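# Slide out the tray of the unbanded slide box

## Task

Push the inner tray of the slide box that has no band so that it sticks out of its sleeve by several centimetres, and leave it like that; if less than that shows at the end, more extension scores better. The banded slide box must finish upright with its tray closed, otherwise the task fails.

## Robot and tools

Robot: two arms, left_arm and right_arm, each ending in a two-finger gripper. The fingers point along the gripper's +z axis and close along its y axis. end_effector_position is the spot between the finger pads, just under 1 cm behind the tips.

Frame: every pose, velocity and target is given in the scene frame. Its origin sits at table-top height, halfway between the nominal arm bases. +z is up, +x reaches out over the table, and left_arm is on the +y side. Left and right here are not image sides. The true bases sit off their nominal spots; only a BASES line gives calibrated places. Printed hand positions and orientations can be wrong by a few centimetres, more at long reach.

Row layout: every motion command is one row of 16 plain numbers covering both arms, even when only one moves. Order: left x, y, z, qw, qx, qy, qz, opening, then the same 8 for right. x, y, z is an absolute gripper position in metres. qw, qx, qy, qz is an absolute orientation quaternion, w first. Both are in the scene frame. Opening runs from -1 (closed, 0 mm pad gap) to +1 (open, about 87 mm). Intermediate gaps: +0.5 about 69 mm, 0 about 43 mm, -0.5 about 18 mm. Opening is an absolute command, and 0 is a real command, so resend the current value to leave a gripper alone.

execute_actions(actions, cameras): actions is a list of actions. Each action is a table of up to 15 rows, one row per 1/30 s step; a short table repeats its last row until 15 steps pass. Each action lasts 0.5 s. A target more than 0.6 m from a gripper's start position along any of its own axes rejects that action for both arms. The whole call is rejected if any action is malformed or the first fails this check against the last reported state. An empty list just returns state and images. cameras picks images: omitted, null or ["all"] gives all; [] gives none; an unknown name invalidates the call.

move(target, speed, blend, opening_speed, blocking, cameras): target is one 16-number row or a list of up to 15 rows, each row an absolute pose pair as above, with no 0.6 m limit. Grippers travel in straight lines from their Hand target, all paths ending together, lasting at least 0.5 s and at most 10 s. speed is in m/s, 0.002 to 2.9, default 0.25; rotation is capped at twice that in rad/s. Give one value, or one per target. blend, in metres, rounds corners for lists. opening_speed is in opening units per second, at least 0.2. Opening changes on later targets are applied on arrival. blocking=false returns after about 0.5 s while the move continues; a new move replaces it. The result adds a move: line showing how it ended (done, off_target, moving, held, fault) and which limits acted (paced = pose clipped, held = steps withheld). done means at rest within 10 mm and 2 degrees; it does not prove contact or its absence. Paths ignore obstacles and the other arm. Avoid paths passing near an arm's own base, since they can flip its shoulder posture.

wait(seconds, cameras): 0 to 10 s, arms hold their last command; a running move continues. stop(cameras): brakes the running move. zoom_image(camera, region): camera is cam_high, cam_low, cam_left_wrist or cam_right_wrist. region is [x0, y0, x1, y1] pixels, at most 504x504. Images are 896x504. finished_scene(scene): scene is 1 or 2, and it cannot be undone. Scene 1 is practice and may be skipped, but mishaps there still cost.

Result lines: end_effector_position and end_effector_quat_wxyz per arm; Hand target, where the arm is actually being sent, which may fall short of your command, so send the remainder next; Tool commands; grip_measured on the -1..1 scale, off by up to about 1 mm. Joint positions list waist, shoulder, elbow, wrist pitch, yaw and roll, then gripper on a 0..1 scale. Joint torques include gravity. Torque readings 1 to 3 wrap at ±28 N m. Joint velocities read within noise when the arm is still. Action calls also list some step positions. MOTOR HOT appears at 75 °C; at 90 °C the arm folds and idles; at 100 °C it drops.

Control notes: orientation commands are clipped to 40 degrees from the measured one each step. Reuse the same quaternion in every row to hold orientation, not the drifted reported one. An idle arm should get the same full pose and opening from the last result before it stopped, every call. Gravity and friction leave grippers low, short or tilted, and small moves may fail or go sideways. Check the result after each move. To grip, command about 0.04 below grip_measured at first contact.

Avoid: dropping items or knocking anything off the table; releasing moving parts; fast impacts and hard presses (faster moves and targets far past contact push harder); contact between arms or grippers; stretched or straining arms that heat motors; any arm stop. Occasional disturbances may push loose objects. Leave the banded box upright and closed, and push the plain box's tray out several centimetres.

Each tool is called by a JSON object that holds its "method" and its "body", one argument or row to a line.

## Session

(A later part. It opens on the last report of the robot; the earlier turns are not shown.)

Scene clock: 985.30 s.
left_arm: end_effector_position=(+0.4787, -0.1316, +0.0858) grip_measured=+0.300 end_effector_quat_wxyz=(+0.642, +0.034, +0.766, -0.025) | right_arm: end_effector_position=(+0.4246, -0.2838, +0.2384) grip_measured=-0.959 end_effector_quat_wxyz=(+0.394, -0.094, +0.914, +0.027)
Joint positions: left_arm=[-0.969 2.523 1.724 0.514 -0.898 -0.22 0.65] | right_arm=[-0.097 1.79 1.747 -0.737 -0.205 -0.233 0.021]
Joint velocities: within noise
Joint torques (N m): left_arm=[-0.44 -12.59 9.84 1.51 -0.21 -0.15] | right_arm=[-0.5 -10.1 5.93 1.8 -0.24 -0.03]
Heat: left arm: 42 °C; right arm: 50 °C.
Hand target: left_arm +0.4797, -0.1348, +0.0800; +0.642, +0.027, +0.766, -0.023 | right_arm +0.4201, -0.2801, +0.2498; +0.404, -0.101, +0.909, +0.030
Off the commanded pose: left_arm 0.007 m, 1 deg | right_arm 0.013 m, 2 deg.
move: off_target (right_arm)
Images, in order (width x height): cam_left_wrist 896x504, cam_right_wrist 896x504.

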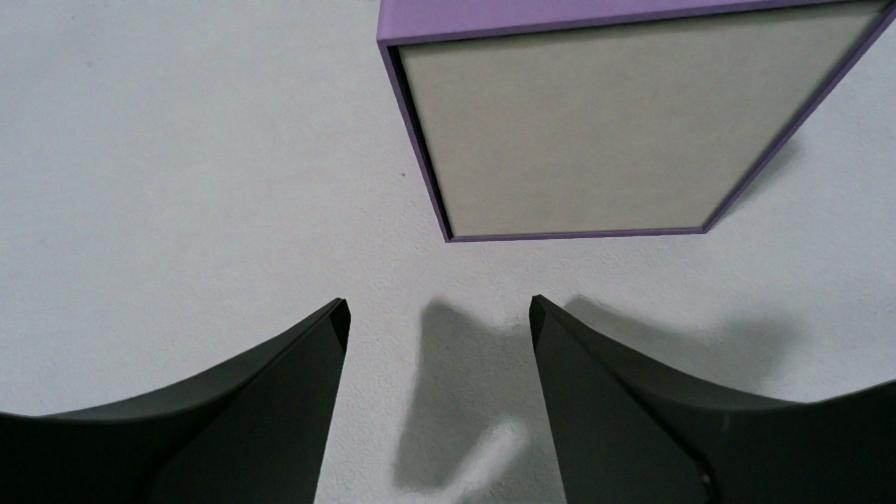

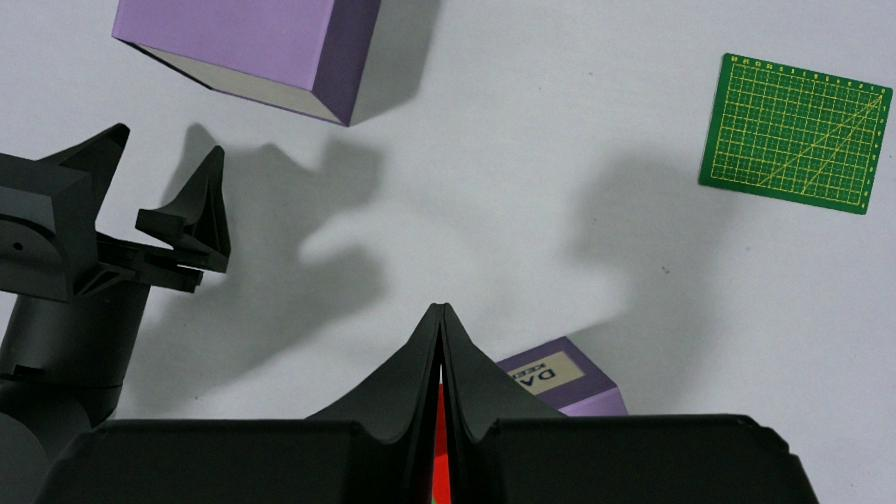

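{"method": "move", "body": {
  "target": [0.525,-0.132,0.075,0.643,0.0134,0.766,-0.0112,0.3,0.42,-0.28,0.25,0.40,-0.10,0.90,0.03,-1],
  "speed": 0.08,
  "cameras": ["cam_left_wrist"]
}}

Scene clock: 993.97 s.
left_arm: end_effector_position=(+0.5209, -0.1300, +0.0826) grip_measured=+0.300 end_effector_quat_wxyz=(+0.644, +0.012, +0.765, -0.014) | right_arm: end_effector_position=(+0.4246, -0.2838, +0.2384) grip_measured=-0.959 end_effector_quat_wxyz=(+0.394, -0.094, +0.914, +0.027)
Joint positions: left_arm=[-0.911 2.638 1.933 0.432 -0.888 -0.219 0.65] | right_arm=[-0.097 1.79 1.747 -0.737 -0.205 -0.233 0.021]
Joint velocities: within noise
Joint torques (N m): left_arm=[0.65 -13.44 10.3 1.54 -0.02 -0.01] | right_arm=[-0.53 -10.1 5.9 1.79 -0.24 -0.03]
Heat: left arm: 43 °C; right arm: 51 °C.
Hand target: left_arm +0.5246, -0.1316, +0.0751; +0.643, +0.013, +0.766, -0.012 | right_arm +0.4201, -0.2801, +0.2498; +0.404, -0.101, +0.909, +0.030
Off the commanded pose: left_arm 0.009 m, 0 deg | right_arm 0.013 m, 2 deg.
move: off_target (right_arm)
Images, in order (width x height): cam_left_wrist 896x504.

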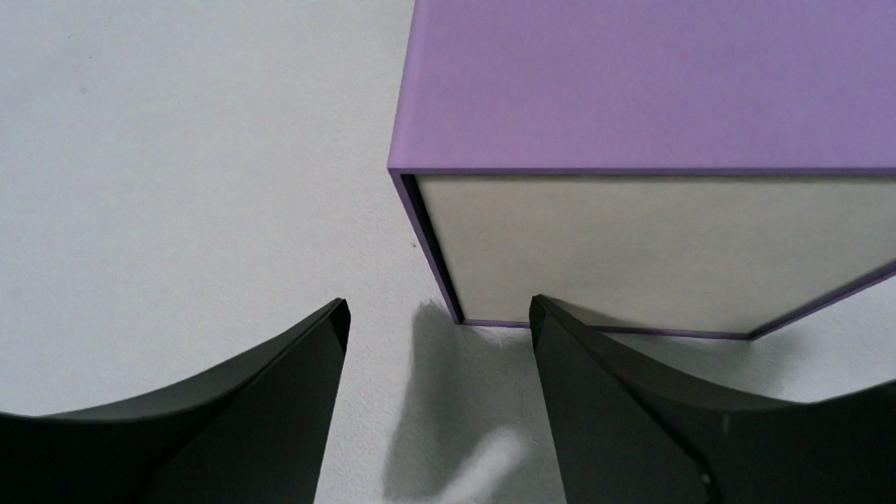

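{"method": "move", "body": {
  "target": [0.54,-0.133,0.075,0.642,0.0267,0.7655,-0.0224,0.3,0.42,-0.28,0.25,0.40,-0.10,0.90,0.03,-1],
  "speed": 0.04,
  "cameras": ["cam_left_wrist"]
}}

Scene clock: 1007.13 s.
left_arm: end_effector_position=(+0.5324, -0.1336, +0.0818) grip_measured=+0.300 end_effector_quat_wxyz=(+0.642, +0.028, +0.766, -0.025) | right_arm: end_effector_position=(+0.4246, -0.2838, +0.2384) grip_measured=-0.959 end_effector_quat_wxyz=(+0.394, -0.094, +0.914, +0.027)
Joint positions: left_arm=[-0.891 2.661 1.975 0.425 -0.83 -0.196 0.65] | right_arm=[-0.097 1.79 1.747 -0.737 -0.205 -0.233 0.021]
Joint velocities: within noise
Joint torques (N m): left_arm=[1.05 -13.38 10.69 1.64 0.02 0.05] | right_arm=[-0.5 -10.1 5.9 1.8 -0.24 -0.03]
Heat: left arm: 42 °C; right arm: 52 °C.
Hand target: left_arm +0.5394, -0.1325, +0.0749; +0.642, +0.027, +0.766, -0.023 | right_arm +0.4201, -0.2801, +0.2498; +0.404, -0.101, +0.909, +0.030
Off the commanded pose: left_arm 0.010 m, 0 deg | right_arm 0.013 m, 2 deg.
move: off_target (right_arm)
Images, in order (width x height): cam_left_wrist 896x504.

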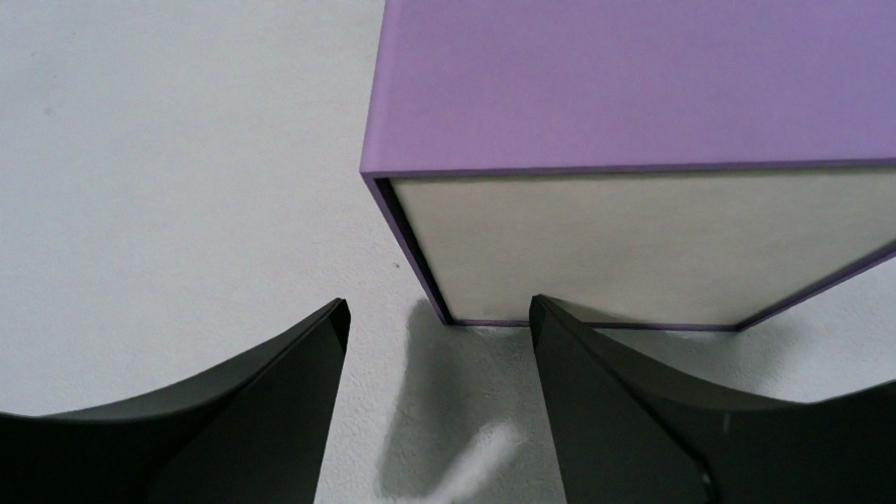

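{"method": "move", "body": {
  "target": [0.542,-0.133,0.075,0.642,0.0267,0.7655,-0.0224,-1,0.42,-0.28,0.25,0.40,-0.10,0.90,0.03,-1],
  "opening_speed": 0.8,
  "cameras": ["cam_left_wrist"]
}}

Scene clock: 1018.07 s.
left_arm: end_effector_position=(+0.5359, -0.1326, +0.0810) grip_measured=-0.992 end_effector_quat_wxyz=(+0.641, +0.030, +0.766, -0.024) | right_arm: end_effector_position=(+0.4246, -0.2837, +0.2384) grip_measured=-0.959 end_effector_quat_wxyz=(+0.394, -0.094, +0.914, +0.027)
Joint positions: left_arm=[-0.884 2.667 1.987 0.417 -0.822 -0.193 0.004] | right_arm=[-0.097 1.79 1.747 -0.737 -0.205 -0.233 0.021]
Joint velocities: within noise
Joint torques (N m): left_arm=[0.76 -13.52 10.41 1.63 -0.05 0] | right_arm=[-0.5 -10.1 5.91 1.8 -0.24 -0.03]
Heat: left arm: 42 °C; right arm: 52 °C.
Hand target: left_arm +0.5416, -0.1327, +0.0750; +0.642, +0.027, +0.766, -0.023 | right_arm +0.4201, -0.2801, +0.2498; +0.404, -0.101, +0.909, +0.030
Off the commanded pose: left_arm 0.009 m, 0 deg | right_arm 0.013 m, 2 deg.
move: off_target (right_arm)
Images, in order (width x height): cam_left_wrist 896x504.

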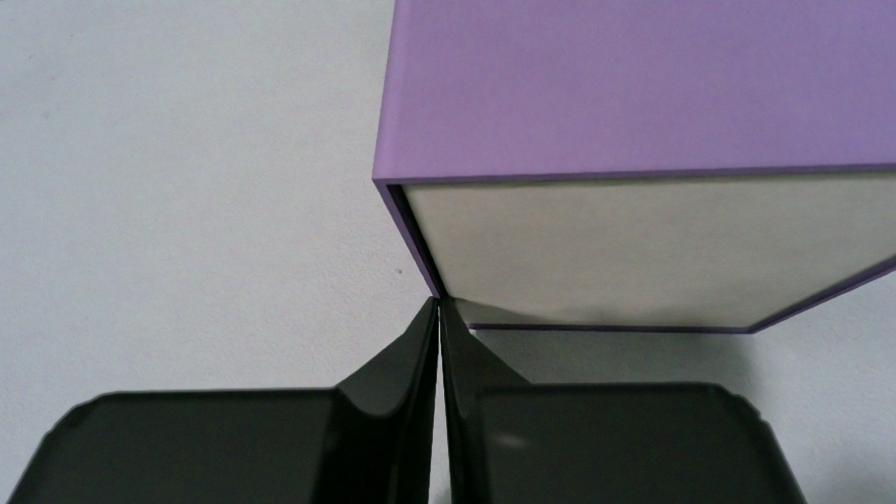

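{"method": "move", "body": {
  "target": [0.515,-0.131,0.075,0.642,0.0267,0.7655,-0.0224,-1,0.42,-0.28,0.25,0.40,-0.10,0.90,0.03,-1],
  "speed": 0.05,
  "cameras": ["cam_left_wrist"]
}}

Scene clock: 1028.57 s.
left_arm: end_effector_position=(+0.5251, -0.1332, +0.0780) grip_measured=-0.999 end_effector_quat_wxyz=(+0.655, +0.013, +0.755, -0.036) | right_arm: end_effector_position=(+0.4246, -0.2837, +0.2384) grip_measured=-0.959 end_effector_quat_wxyz=(+0.394, -0.094, +0.914, +0.027)
Joint positions: left_arm=[-0.903 2.657 1.909 0.535 -0.853 -0.199 0] | right_arm=[-0.097 1.79 1.747 -0.737 -0.205 -0.233 0.021]
Joint velocities: within noise
Joint torques (N m): left_arm=[-1.01 -19.19 4.42 1.07 -0.09 -0.14] | right_arm=[-0.49 -10.1 5.91 1.8 -0.24 -0.03]
Heat: left arm: 43 °C; right arm: 52 °C.
Hand target: left_arm +0.5153, -0.1311, +0.0749; +0.643, +0.027, +0.765, -0.022 | right_arm +0.4201, -0.2801, +0.2498; +0.404, -0.101, +0.909, +0.030
Off the commanded pose: left_arm 0.011 m, 3 deg | right_arm 0.013 m, 2 deg.
move: off_target (left_arm, right_arm)
Images, in order (width x height): cam_left_wrist 896x504.

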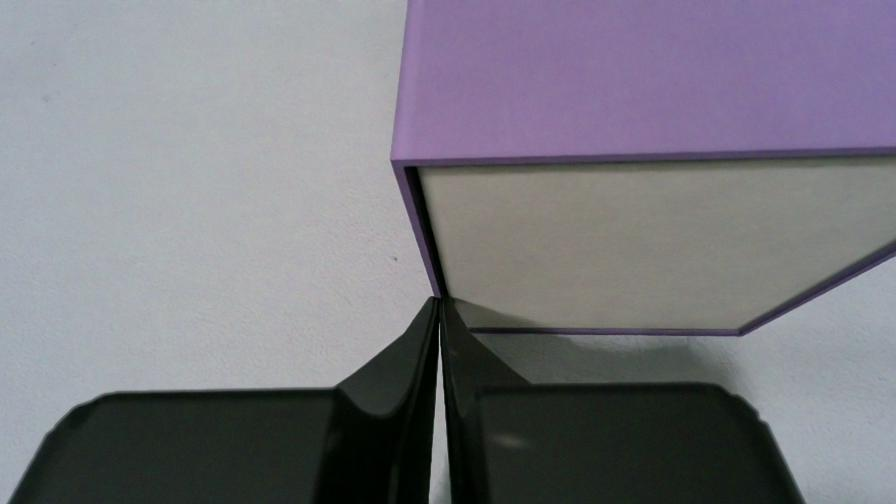

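{"method": "move", "body": {
  "target": [0.45,-0.115,0.08,0.642,0.0267,0.7655,-0.0224,-1,0.42,-0.28,0.25,0.40,-0.10,0.90,0.03,-1],
  "speed": 0.05,
  "cameras": ["cam_left_wrist","cam_high"]
}}

Scene clock: 1037.97 s.
left_arm: end_effector_position=(+0.4577, -0.1178, +0.0741) grip_measured=-1.000 end_effector_quat_wxyz=(+0.647, +0.021, +0.762, -0.029) | right_arm: end_effector_position=(+0.4246, -0.2837, +0.2384) grip_measured=-0.959 end_effector_quat_wxyz=(+0.394, -0.094, +0.914, +0.027)
Joint positions: left_arm=[-0.993 2.483 1.57 0.638 -0.934 -0.239 0] | right_arm=[-0.097 1.79 1.747 -0.737 -0.205 -0.233 0.021]
Joint velocities: within noise
Joint torques (N m): left_arm=[-0.95 -18.47 4.52 1.2 -0.15 -0.11] | right_arm=[-0.5 -10.1 5.93 1.8 -0.23 -0.03]
Heat: left arm: 48 °C; right arm: 53 °C.
Hand target: left_arm +0.4503, -0.1151, +0.0798; +0.643, +0.027, +0.765, -0.022 | right_arm +0.4201, -0.2801, +0.2498; +0.404, -0.101, +0.909, +0.030
Off the commanded pose: left_arm 0.010 m, 1 deg | right_arm 0.013 m, 2 deg.
move: off_target (right_arm)
Images, in order (width x height): cam_high 896x504, cam_left_wrist 896x504.

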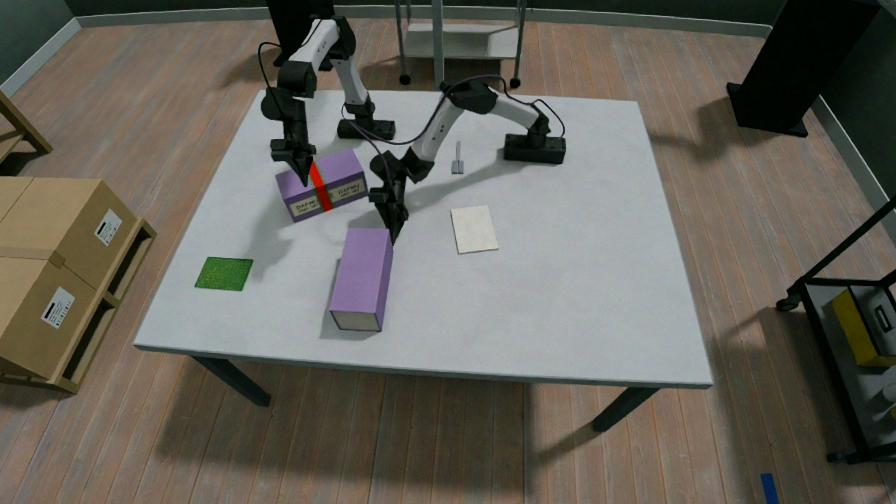

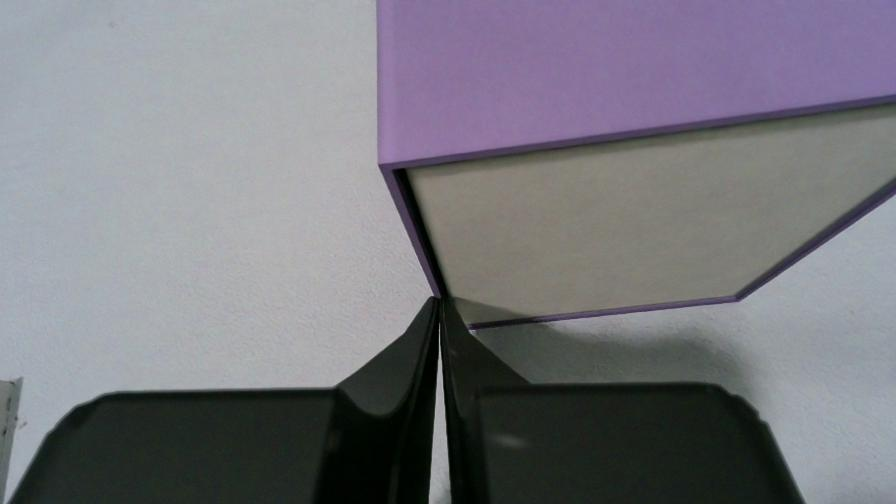

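{"method": "move", "body": {
  "target": [0.45,-0.115,0.08,0.643,0.018,0.765,-0.022,-1,0.35,-0.20,0.15,0.494,-0.1355,0.8553,0.0782,-1],
  "speed": 0.2
}}

Scene clock: 1069.83 s.
left_arm: end_effector_position=(+0.4574, -0.1175, +0.0745) grip_measured=-1.000 end_effector_quat_wxyz=(+0.648, +0.013, +0.761, -0.031) | right_arm: end_effector_position=(+0.3488, -0.2019, +0.1432) grip_measured=-0.959 end_effector_quat_wxyz=(+0.480, -0.136, +0.863, +0.078)
Joint positions: left_arm=[-0.994 2.483 1.57 0.64 -0.942 -0.254 0] | right_arm=[0.069 1.403 0.826 0.006 -0.225 -0.138 0.021]
Joint velocities: within noise
Joint torques (N m): left_arm=[-0.98 -17.83 5.15 1.17 -0.15 -0.08] | right_arm=[-0.27 -6.3 5.23 2.39 -0.06 0.14]
Heat: left arm: 54 °C; right arm: 52 °C.
Hand target: left_arm +0.4503, -0.1150, +0.0799; +0.644, +0.018, +0.765, -0.022 | right_arm +0.3499, -0.2001, +0.1500; +0.494, -0.136, +0.855, +0.078
Off the commanded pose: left_arm 0.010 m, 1 deg | right_arm 0.007 m, 2 deg.
move: done

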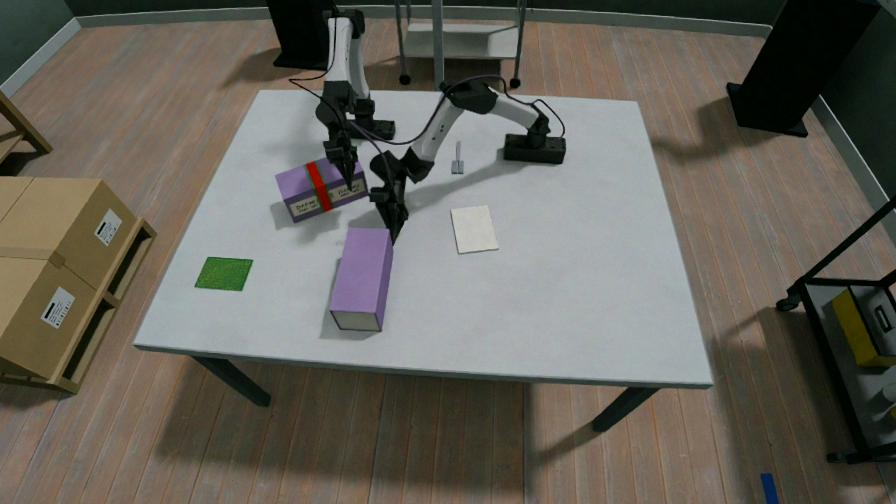

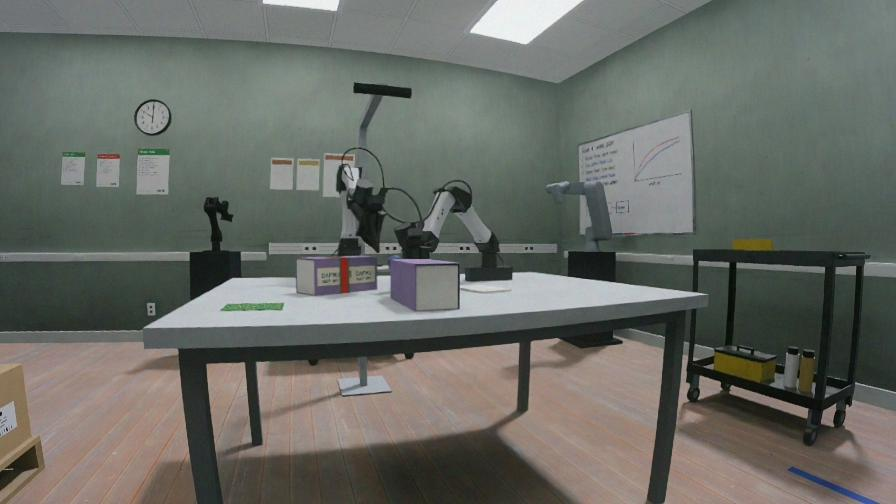

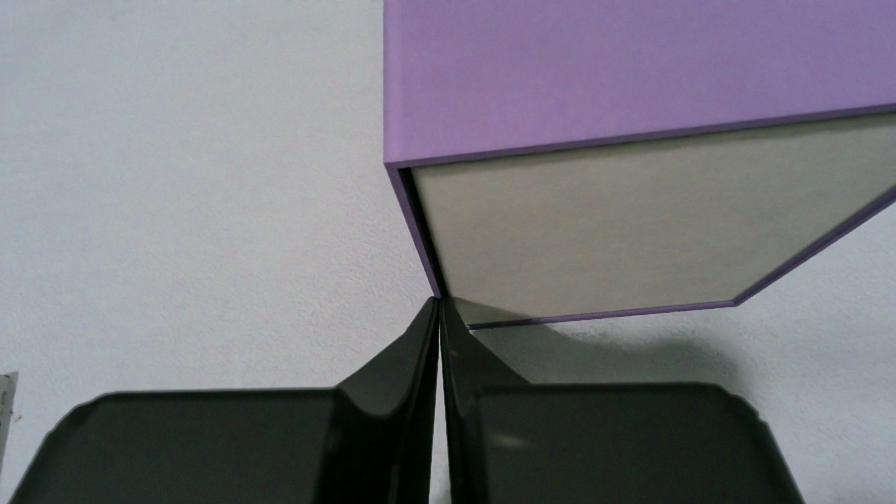

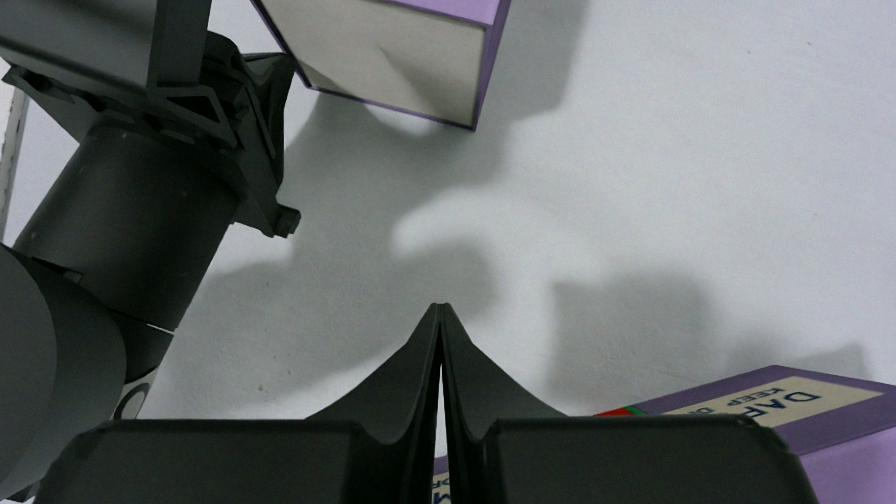

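{"method": "move", "body": {
  "target": [0.45,-0.115,0.08,0.643,0.018,0.765,-0.022,-1,0.41,-0.168,0.09,0.494,-0.1355,0.8553,0.0782,-1],
  "speed": 0.12,
  "cameras": ["cam_left_wrist","cam_right_wrist"]
}}

Scene clock: 1081.97 s.
left_arm: end_effector_position=(+0.4574, -0.1175, +0.0745) grip_measured=-1.000 end_effector_quat_wxyz=(+0.648, +0.012, +0.761, -0.031) | right_arm: end_effector_position=(+0.3931, -0.1703, +0.0744) grip_measured=-0.959 end_effector_quat_wxyz=(+0.469, -0.139, +0.868, +0.082)
Joint positions: left_arm=[-0.994 2.483 1.57 0.64 -0.943 -0.255 0] | right_arm=[0.154 1.729 0.856 0.287 -0.163 -0.093 0.021]
Joint velocities: within noise
Joint torques (N m): left_arm=[-0.9 -17.89 5.09 1.12 -0.23 -0.03] | right_arm=[-0.29 -6.08 8.53 2.43 0.06 0.12]
Heat: left arm: 55 °C; right arm: 49 °C.
Hand target: left_arm +0.4503, -0.1150, +0.0799; +0.644, +0.018, +0.765, -0.022 | right_arm +0.4087, -0.1681, +0.0906; +0.494, -0.135, +0.855, +0.079
Off the commanded pose: left_arm 0.010 m, 1 deg | right_arm 0.023 m, 3 deg.
move: off_target (right_arm)
Images, in order (width x height): cam_left_wrist 896x504, cam_right_wrist 896x504.

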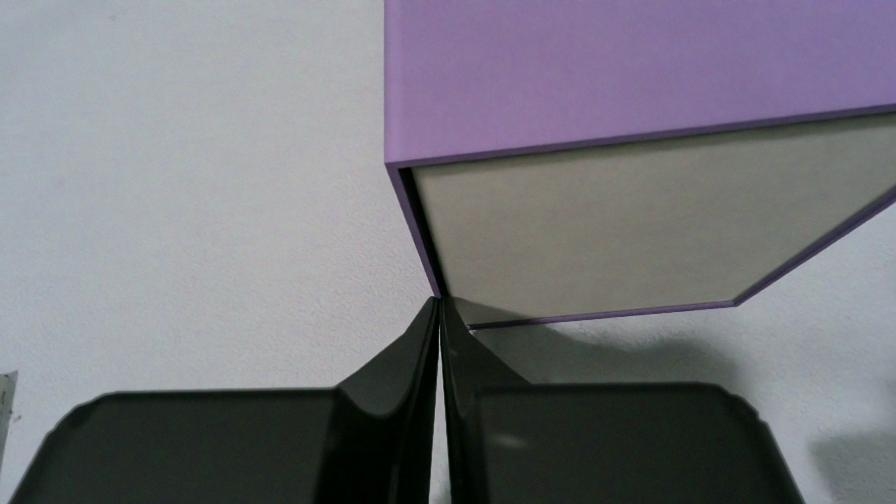

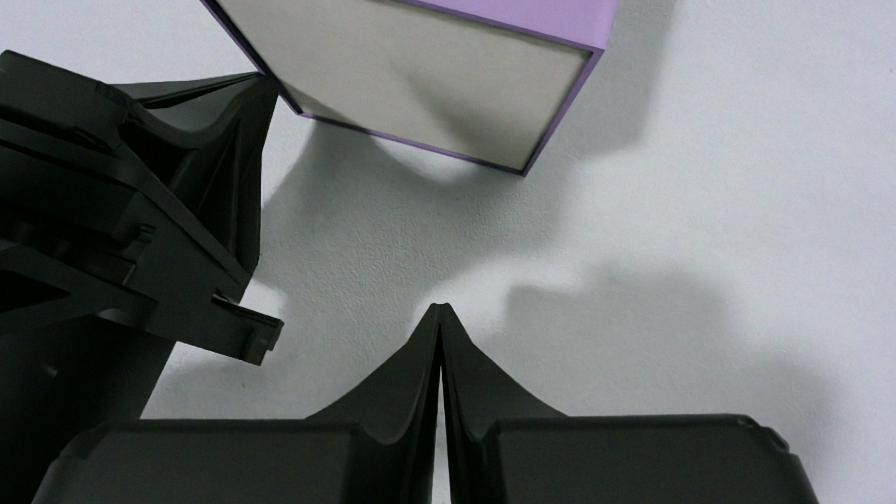

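{"method": "move", "body": {
  "target": [0.45,-0.115,0.08,0.643,0.018,0.765,-0.022,-1,0.46,-0.152,0.085,0.494,-0.1355,0.8553,0.0782,-1],
  "speed": 0.06,
  "cameras": ["cam_left_wrist","cam_right_wrist"]
}}

Scene clock: 1091.47 s.
left_arm: end_effector_position=(+0.4574, -0.1175, +0.0745) grip_measured=-1.000 end_effector_quat_wxyz=(+0.648, +0.012, +0.761, -0.032) | right_arm: end_effector_position=(+0.4489, -0.1551, +0.0729) grip_measured=-0.959 end_effector_quat_wxyz=(+0.481, -0.138, +0.862, +0.081)
Joint positions: left_arm=[-0.994 2.483 1.57 0.64 -0.943 -0.257 0] | right_arm=[0.175 1.919 1.075 0.286 -0.143 -0.081 0.021]
Joint velocities: within noise
Joint torques (N m): left_arm=[-1.03 -17.84 5.03 1.18 -0.16 -0.1] | right_arm=[-0.13 -7.84 8.79 2.05 0.05 0.13]
Heat: left arm: 56 °C; right arm: 47 °C.
Hand target: left_arm +0.4503, -0.1150, +0.0799; +0.644, +0.018, +0.765, -0.022 | right_arm +0.4593, -0.1521, +0.0852; +0.494, -0.135, +0.855, +0.078
Off the commanded pose: left_arm 0.010 m, 2 deg | right_arm 0.017 m, 2 deg.
move: off_target (right_arm)
Images, in order (width x height): cam_left_wrist 896x504, cam_right_wrist 896x504.

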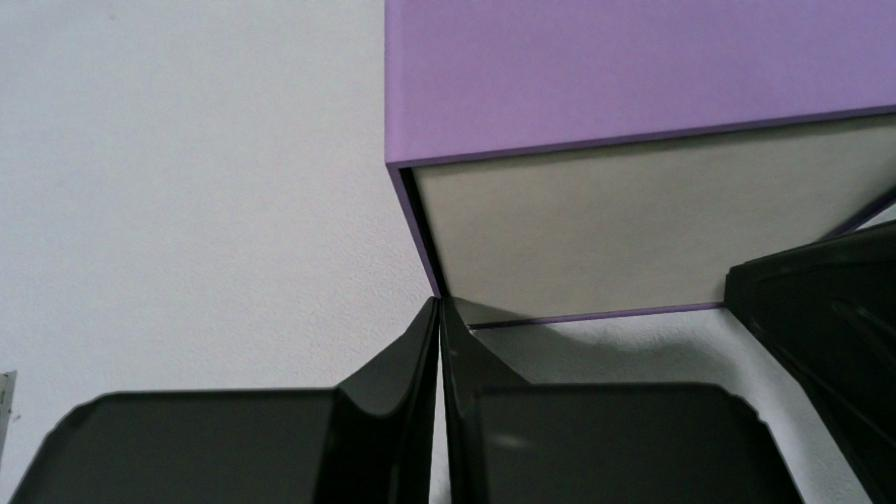

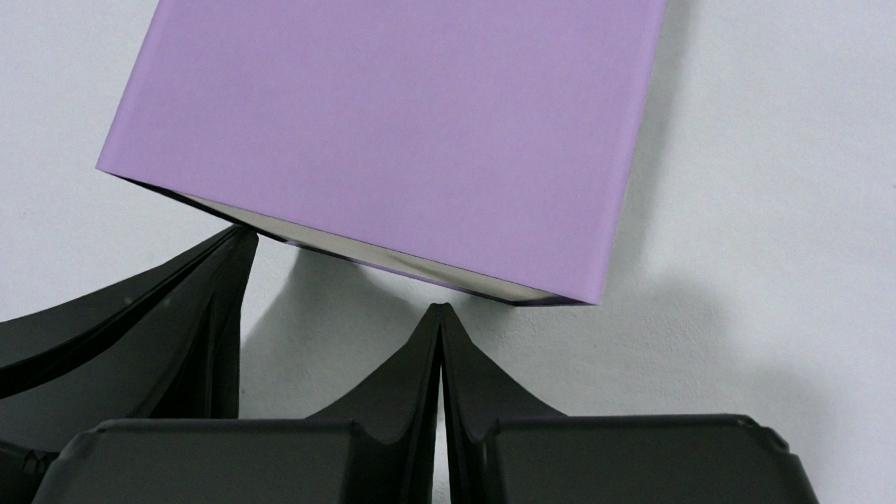

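{"method": "move", "body": {
  "target": [
    [0.45,-0.115,0.08,0.643,0.018,0.765,-0.022,-1,0.465,-0.137,0.085,0.494,-0.1355,0.8553,0.0782,-1],
    [0.443,-0.115,0.08,0.643,0.018,0.765,-0.022,-1,0.505,-0.133,0.085,0.494,-0.1355,0.8553,0.0782,-1]
  ],
  "speed": 0.05
}}

Scene clock: 1103.50 s.
left_arm: end_effector_position=(+0.4576, -0.1160, +0.0744) grip_measured=-1.000 end_effector_quat_wxyz=(+0.648, +0.004, +0.761, -0.031) | right_arm: end_effector_position=(+0.4516, -0.1533, +0.0717) grip_measured=-0.959 end_effector_quat_wxyz=(+0.480, -0.132, +0.864, +0.076)
Joint positions: left_arm=[-0.994 2.483 1.57 0.636 -0.954 -0.27 0] | right_arm=[0.185 1.931 1.091 0.279 -0.119 -0.069 0.021]
Joint velocities: within noise
Joint torques (N m): left_arm=[-1.14 -17.83 5.05 1.19 -0.11 0.08] | right_arm=[-0.66 -8.35 5.55 2.11 -0.08 0.03]
Heat: left arm: 56 °C; right arm: 47 °C.
Hand target: left_arm +0.4503, -0.1150, +0.0799; +0.644, +0.018, +0.765, -0.022 | right_arm +0.4516, -0.1530, +0.0721; +0.480, -0.132, +0.864, +0.076
Off the commanded pose: left_arm 0.016 m, 2 deg | right_arm 0.059 m, 2 deg.
move: held (right_arm; a check stopped the path), off_target (left_arm; braked when a check withheld steps of right_arm); path passed 0 of 2 targets; limits=held
pose unreachable (right arm): on one or more control steps of this call, first in action 0 (counted from 0), this arm could not follow its commanded pose, so it was not sent that pose on those steps. It may still have moved: this result reports where it is.
cause: moving toward the commanded pose would bring a part of the arm too close to another arm (this arm's wrist (the part past joint 4) and the left arm's wrist (the part past joint 4), along the way the arms are being sent, or toward where that arm still pushes).

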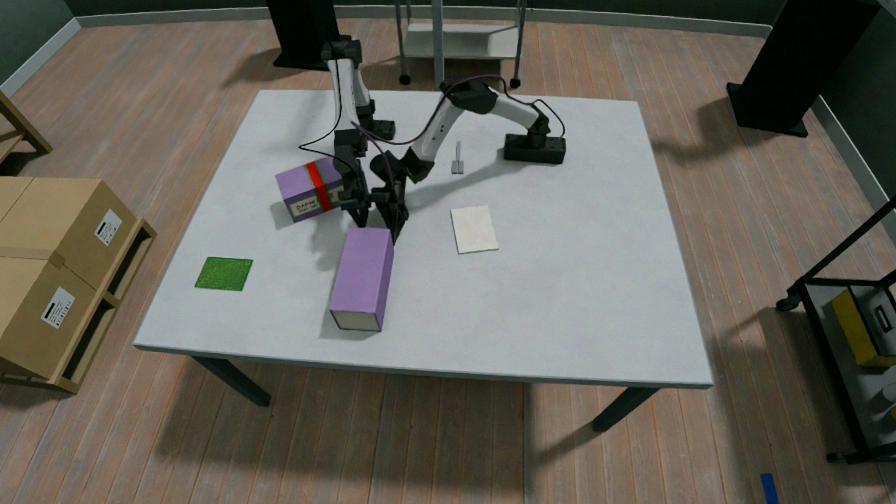

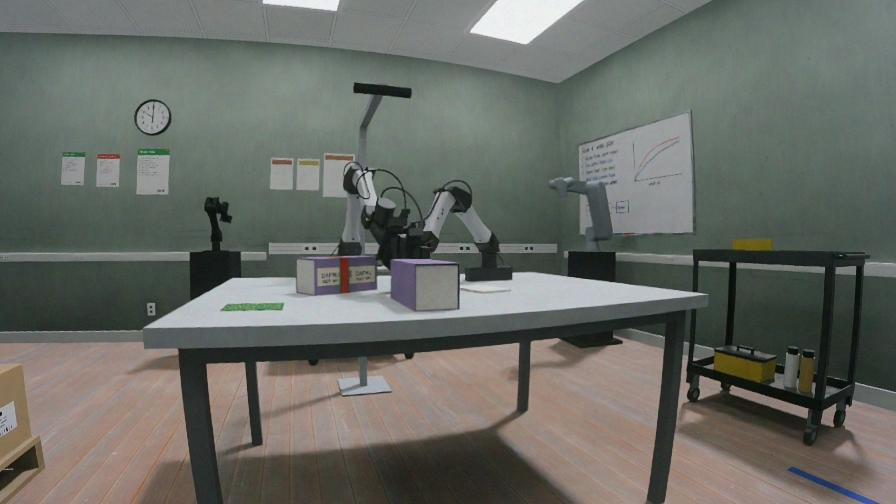

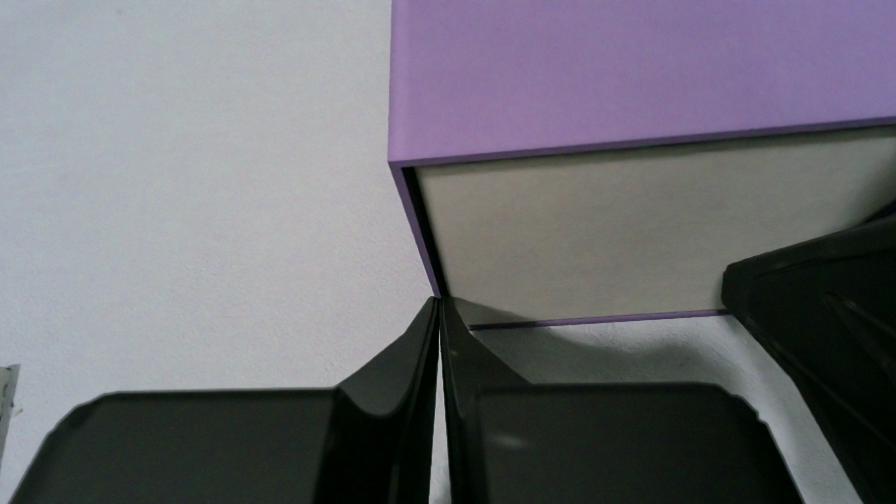

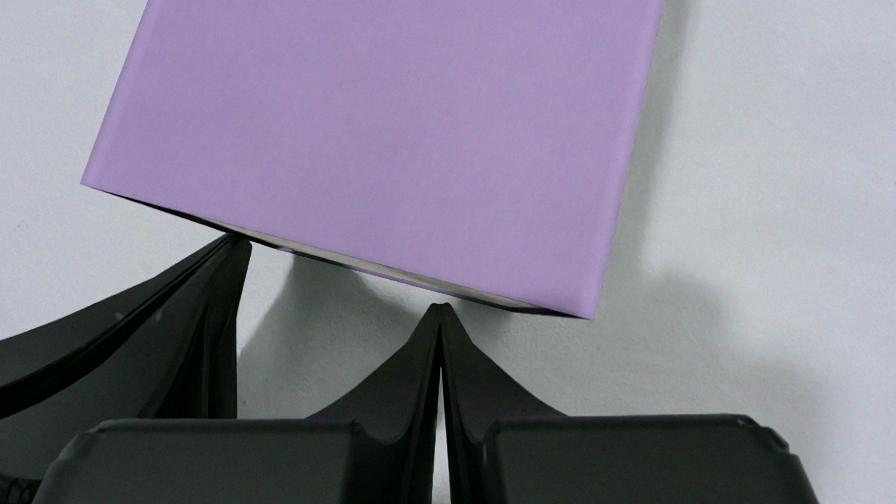

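{"method": "move", "body": {
  "target": [
    [0.447,-0.115,0.08,0.643,0.01,0.765,-0.022,-1,0.45,-0.153,0.085,0.483,-0.2241,0.8365,0.1294,-1],
    [0.443,-0.115,0.08,0.643,0.01,0.765,-0.022,-1,0.495,-0.15,0.085,0.483,-0.2241,0.8365,0.1294,-1]
  ],
  "speed": 0.05
}}

Scene clock: 1116.13 s.
left_arm: end_effector_position=(+0.4529, -0.1162, +0.0732) grip_measured=-1.000 end_effector_quat_wxyz=(+0.648, +0.003, +0.761, -0.028) | right_arm: end_effector_position=(+0.4760, -0.1475, +0.0660) grip_measured=-0.959 end_effector_quat_wxyz=(+0.455, -0.221, +0.851, +0.137)
Joint positions: left_arm=[-1.004 2.481 1.564 0.633 -0.97 -0.275 0] | right_arm=[0.119 2.057 1.287 0.143 -0.368 -0.216 0.021]
Joint velocities: within noise
Joint torques (N m): left_arm=[-1.36 -18.37 4.46 1.14 -0.15 -0.1] | right_arm=[-1.4 -8.95 9.43 2.21 -0.15 -0.07]
Heat: left arm: 57 °C; right arm: 47 °C.
Hand target: left_arm +0.4435, -0.1150, +0.0797; +0.644, +0.010, +0.765, -0.022 | right_arm +0.4935, -0.1503, +0.0856; +0.483, -0.224, +0.837, +0.129
Off the commanded pose: left_arm 0.012 m, 1 deg | right_arm 0.027 m, 4 deg.
move: off_target (left_arm, right_arm)

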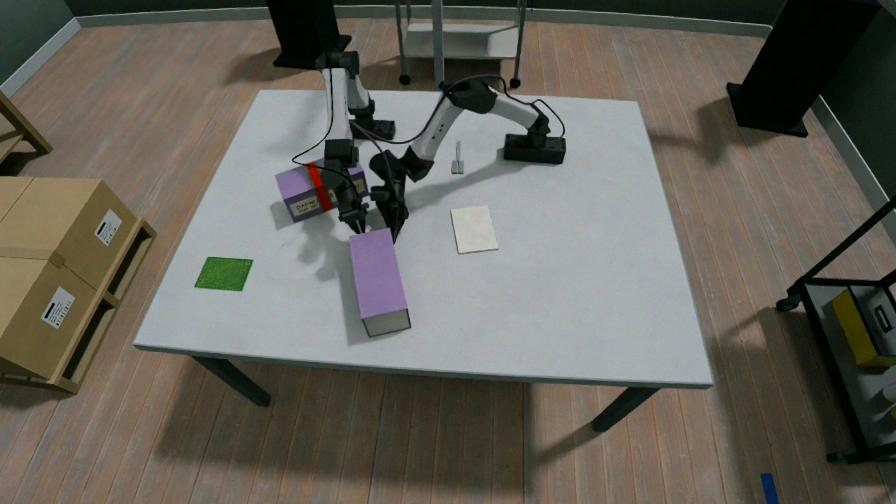

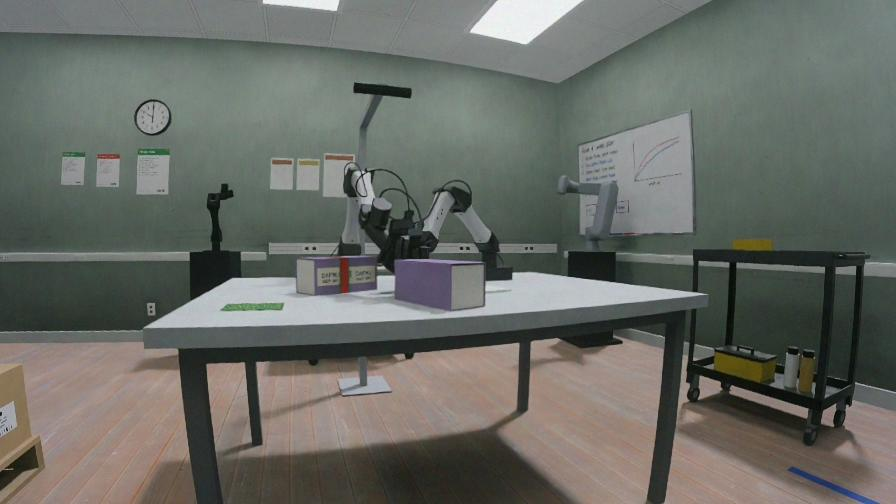

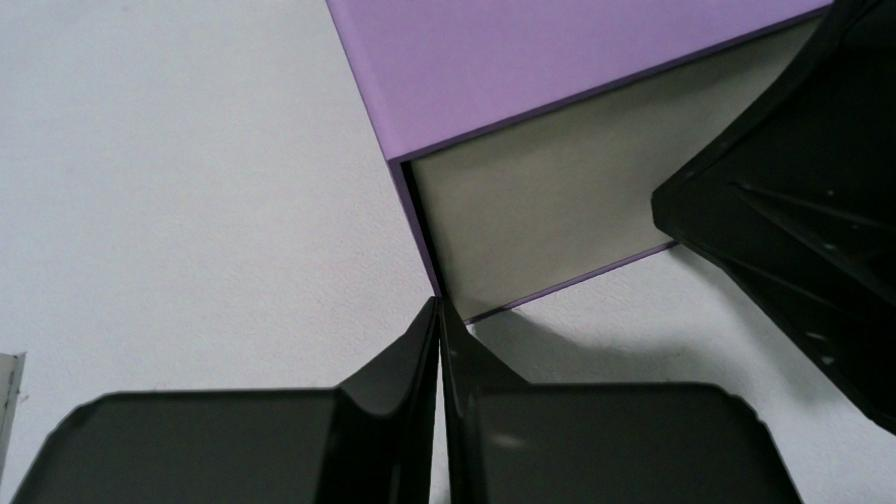

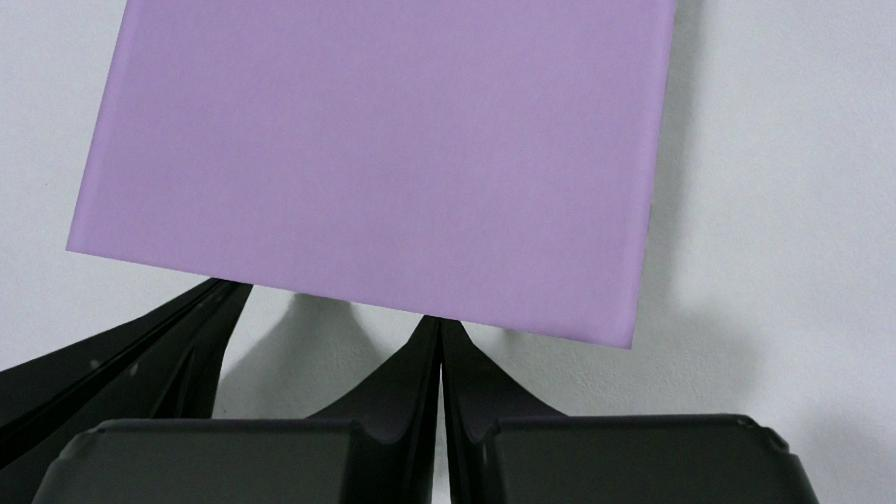

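{"method": "move", "body": {
  "target": [
    [0.445,-0.115,0.08,0.643,0.01,0.765,-0.022,-1,0.41,-0.185,0.11,0.483,-0.2241,0.8365,0.1294,-1],
    [0.425,-0.045,0.08,0.643,0.01,0.765,-0.022,-1,0.36,-0.26,0.20,0.483,-0.2241,0.8365,0.1294,-1]
  ],
  "speed": 0.07
}}

Scene clock: 1159.70 s.
left_arm: end_effector_position=(+0.4215, -0.0449, +0.0562) grip_measured=-1.000 end_effector_quat_wxyz=(+0.633, +0.023, +0.774, -0.007) | right_arm: end_effector_position=(+0.3539, -0.2589, +0.1750) grip_measured=-0.959 end_effector_quat_wxyz=(+0.459, -0.213, +0.852, +0.137)
Joint positions: left_arm=[-0.98 2.306 1.165 0.796 -0.941 -0.264 0] | right_arm=[-0.21 1.492 1.078 -0.314 -0.619 -0.432 0.021]
Joint velocities: within noise
Joint torques (N m): left_arm=[0.65 -17.55 4.52 1.62 -0.04 -0.02] | right_arm=[-1.05 -7.47 9.44 1.75 -0.35 -0.03]
Heat: left arm: 54 °C; right arm: 45 °C.
Hand target: left_arm +0.4252, -0.0449, +0.0794; +0.643, +0.010, +0.765, -0.022 | right_arm +0.3594, -0.2598, +0.1998; +0.483, -0.224, +0.836, +0.129
Off the commanded pose: left_arm 0.024 m, 3 deg | right_arm 0.026 m, 4 deg.
move: off_target (left_arm, right_arm)

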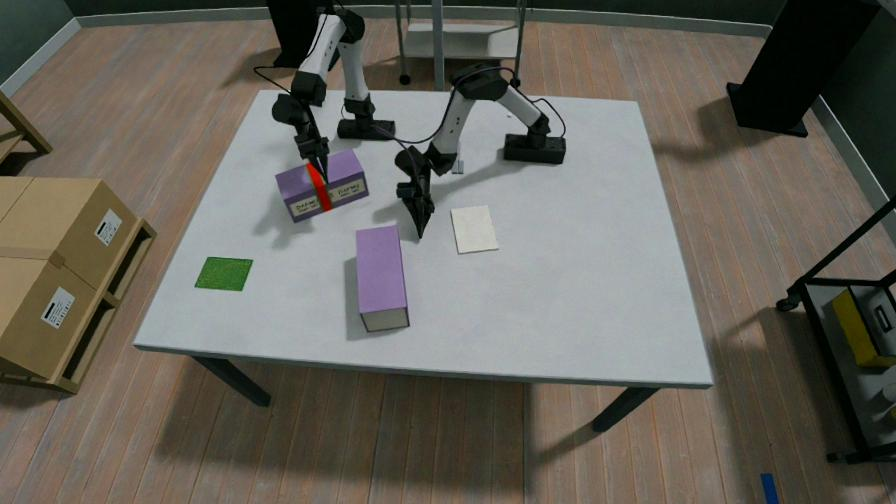

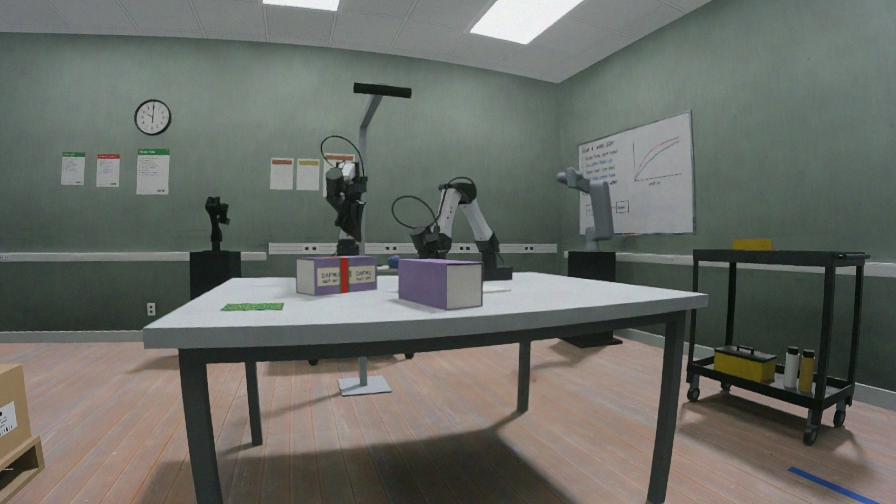

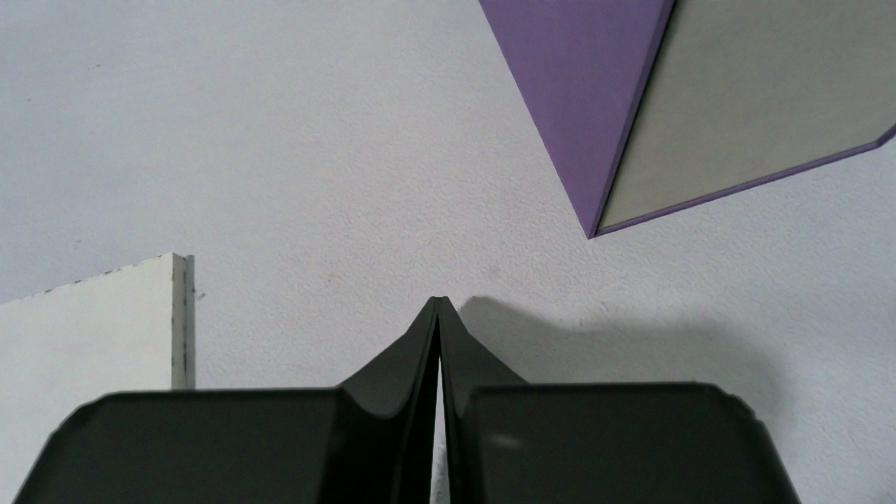

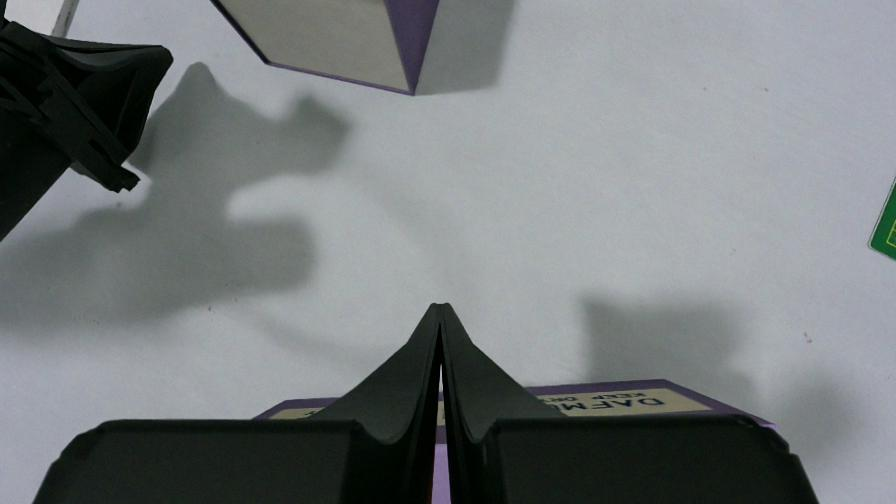

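{"method": "move", "body": {
  "target": [
    [0.38,-0.11,0.14,0.465,-0.490,0.5348,-0.5075,0,0.36,-0.26,0.20,0.483,-0.2241,0.8365,0.1294,-1],
    [0.415,-0.165,0.125,0.465,-0.490,0.5348,-0.5075,0,0.36,-0.26,0.20,0.483,-0.2241,0.8365,0.1294,-1]
  ],
  "speed": 0.3,
  "cameras": ["cam_left_wrist","cam_right_wrist"]
}}

Scene clock: 1178.40 s.
left_arm: end_effector_position=(+0.4079, -0.1656, +0.1312) grip_measured=+0.000 end_effector_quat_wxyz=(+0.460, -0.485, +0.538, -0.514) | right_arm: end_effector_position=(+0.3536, -0.2587, +0.1748) grip_measured=-0.959 end_effector_quat_wxyz=(+0.458, -0.214, +0.852, +0.138)
Joint positions: left_arm=[-1.09 2.447 1.406 0.949 -1.013 -1.653 0.5] | right_arm=[-0.21 1.492 1.078 -0.316 -0.621 -0.434 0.021]
Joint velocities: within noise
Joint torques (N m): left_arm=[0.94 -11.28 8.42 1.42 -0.1 -0.02] | right_arm=[-1.05 -7.5 9.43 1.77 -0.37 -0.03]
Heat: left arm: 54 °C; right arm: 48 °C.
Hand target: left_arm +0.4148, -0.1646, +0.1249; +0.465, -0.490, +0.535, -0.508 | right_arm +0.3593, -0.2598, +0.1998; +0.483, -0.224, +0.837, +0.129
Off the commanded pose: left_arm 0.009 m, 1 deg | right_arm 0.026 m, 4 deg.
move: off_target (right_arm)
Images, in order (width x height): cam_left_wrist 896x504, cam_right_wrist 896x504.

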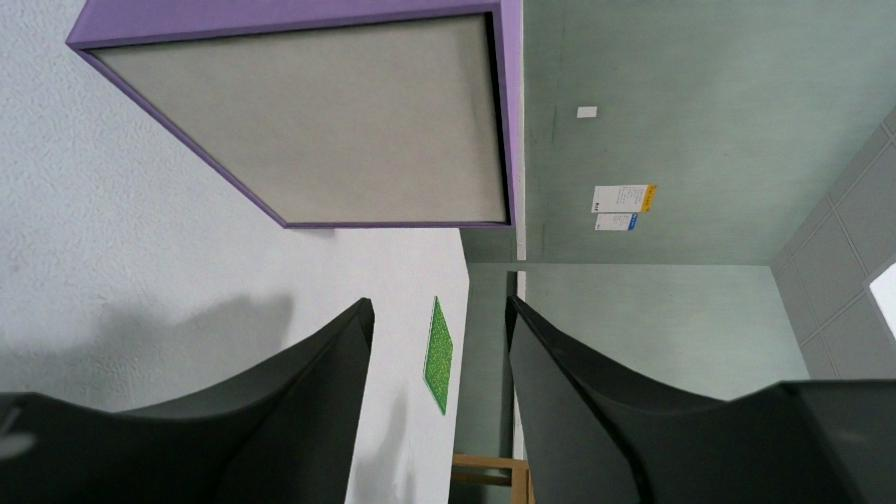

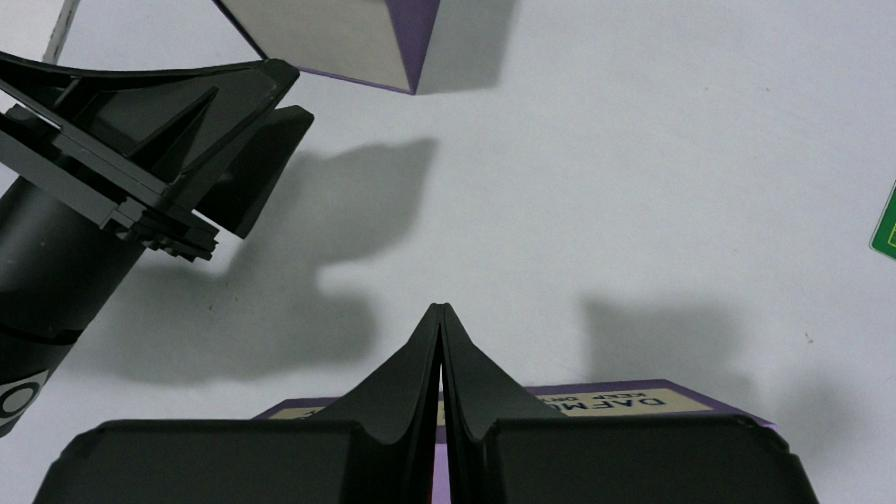

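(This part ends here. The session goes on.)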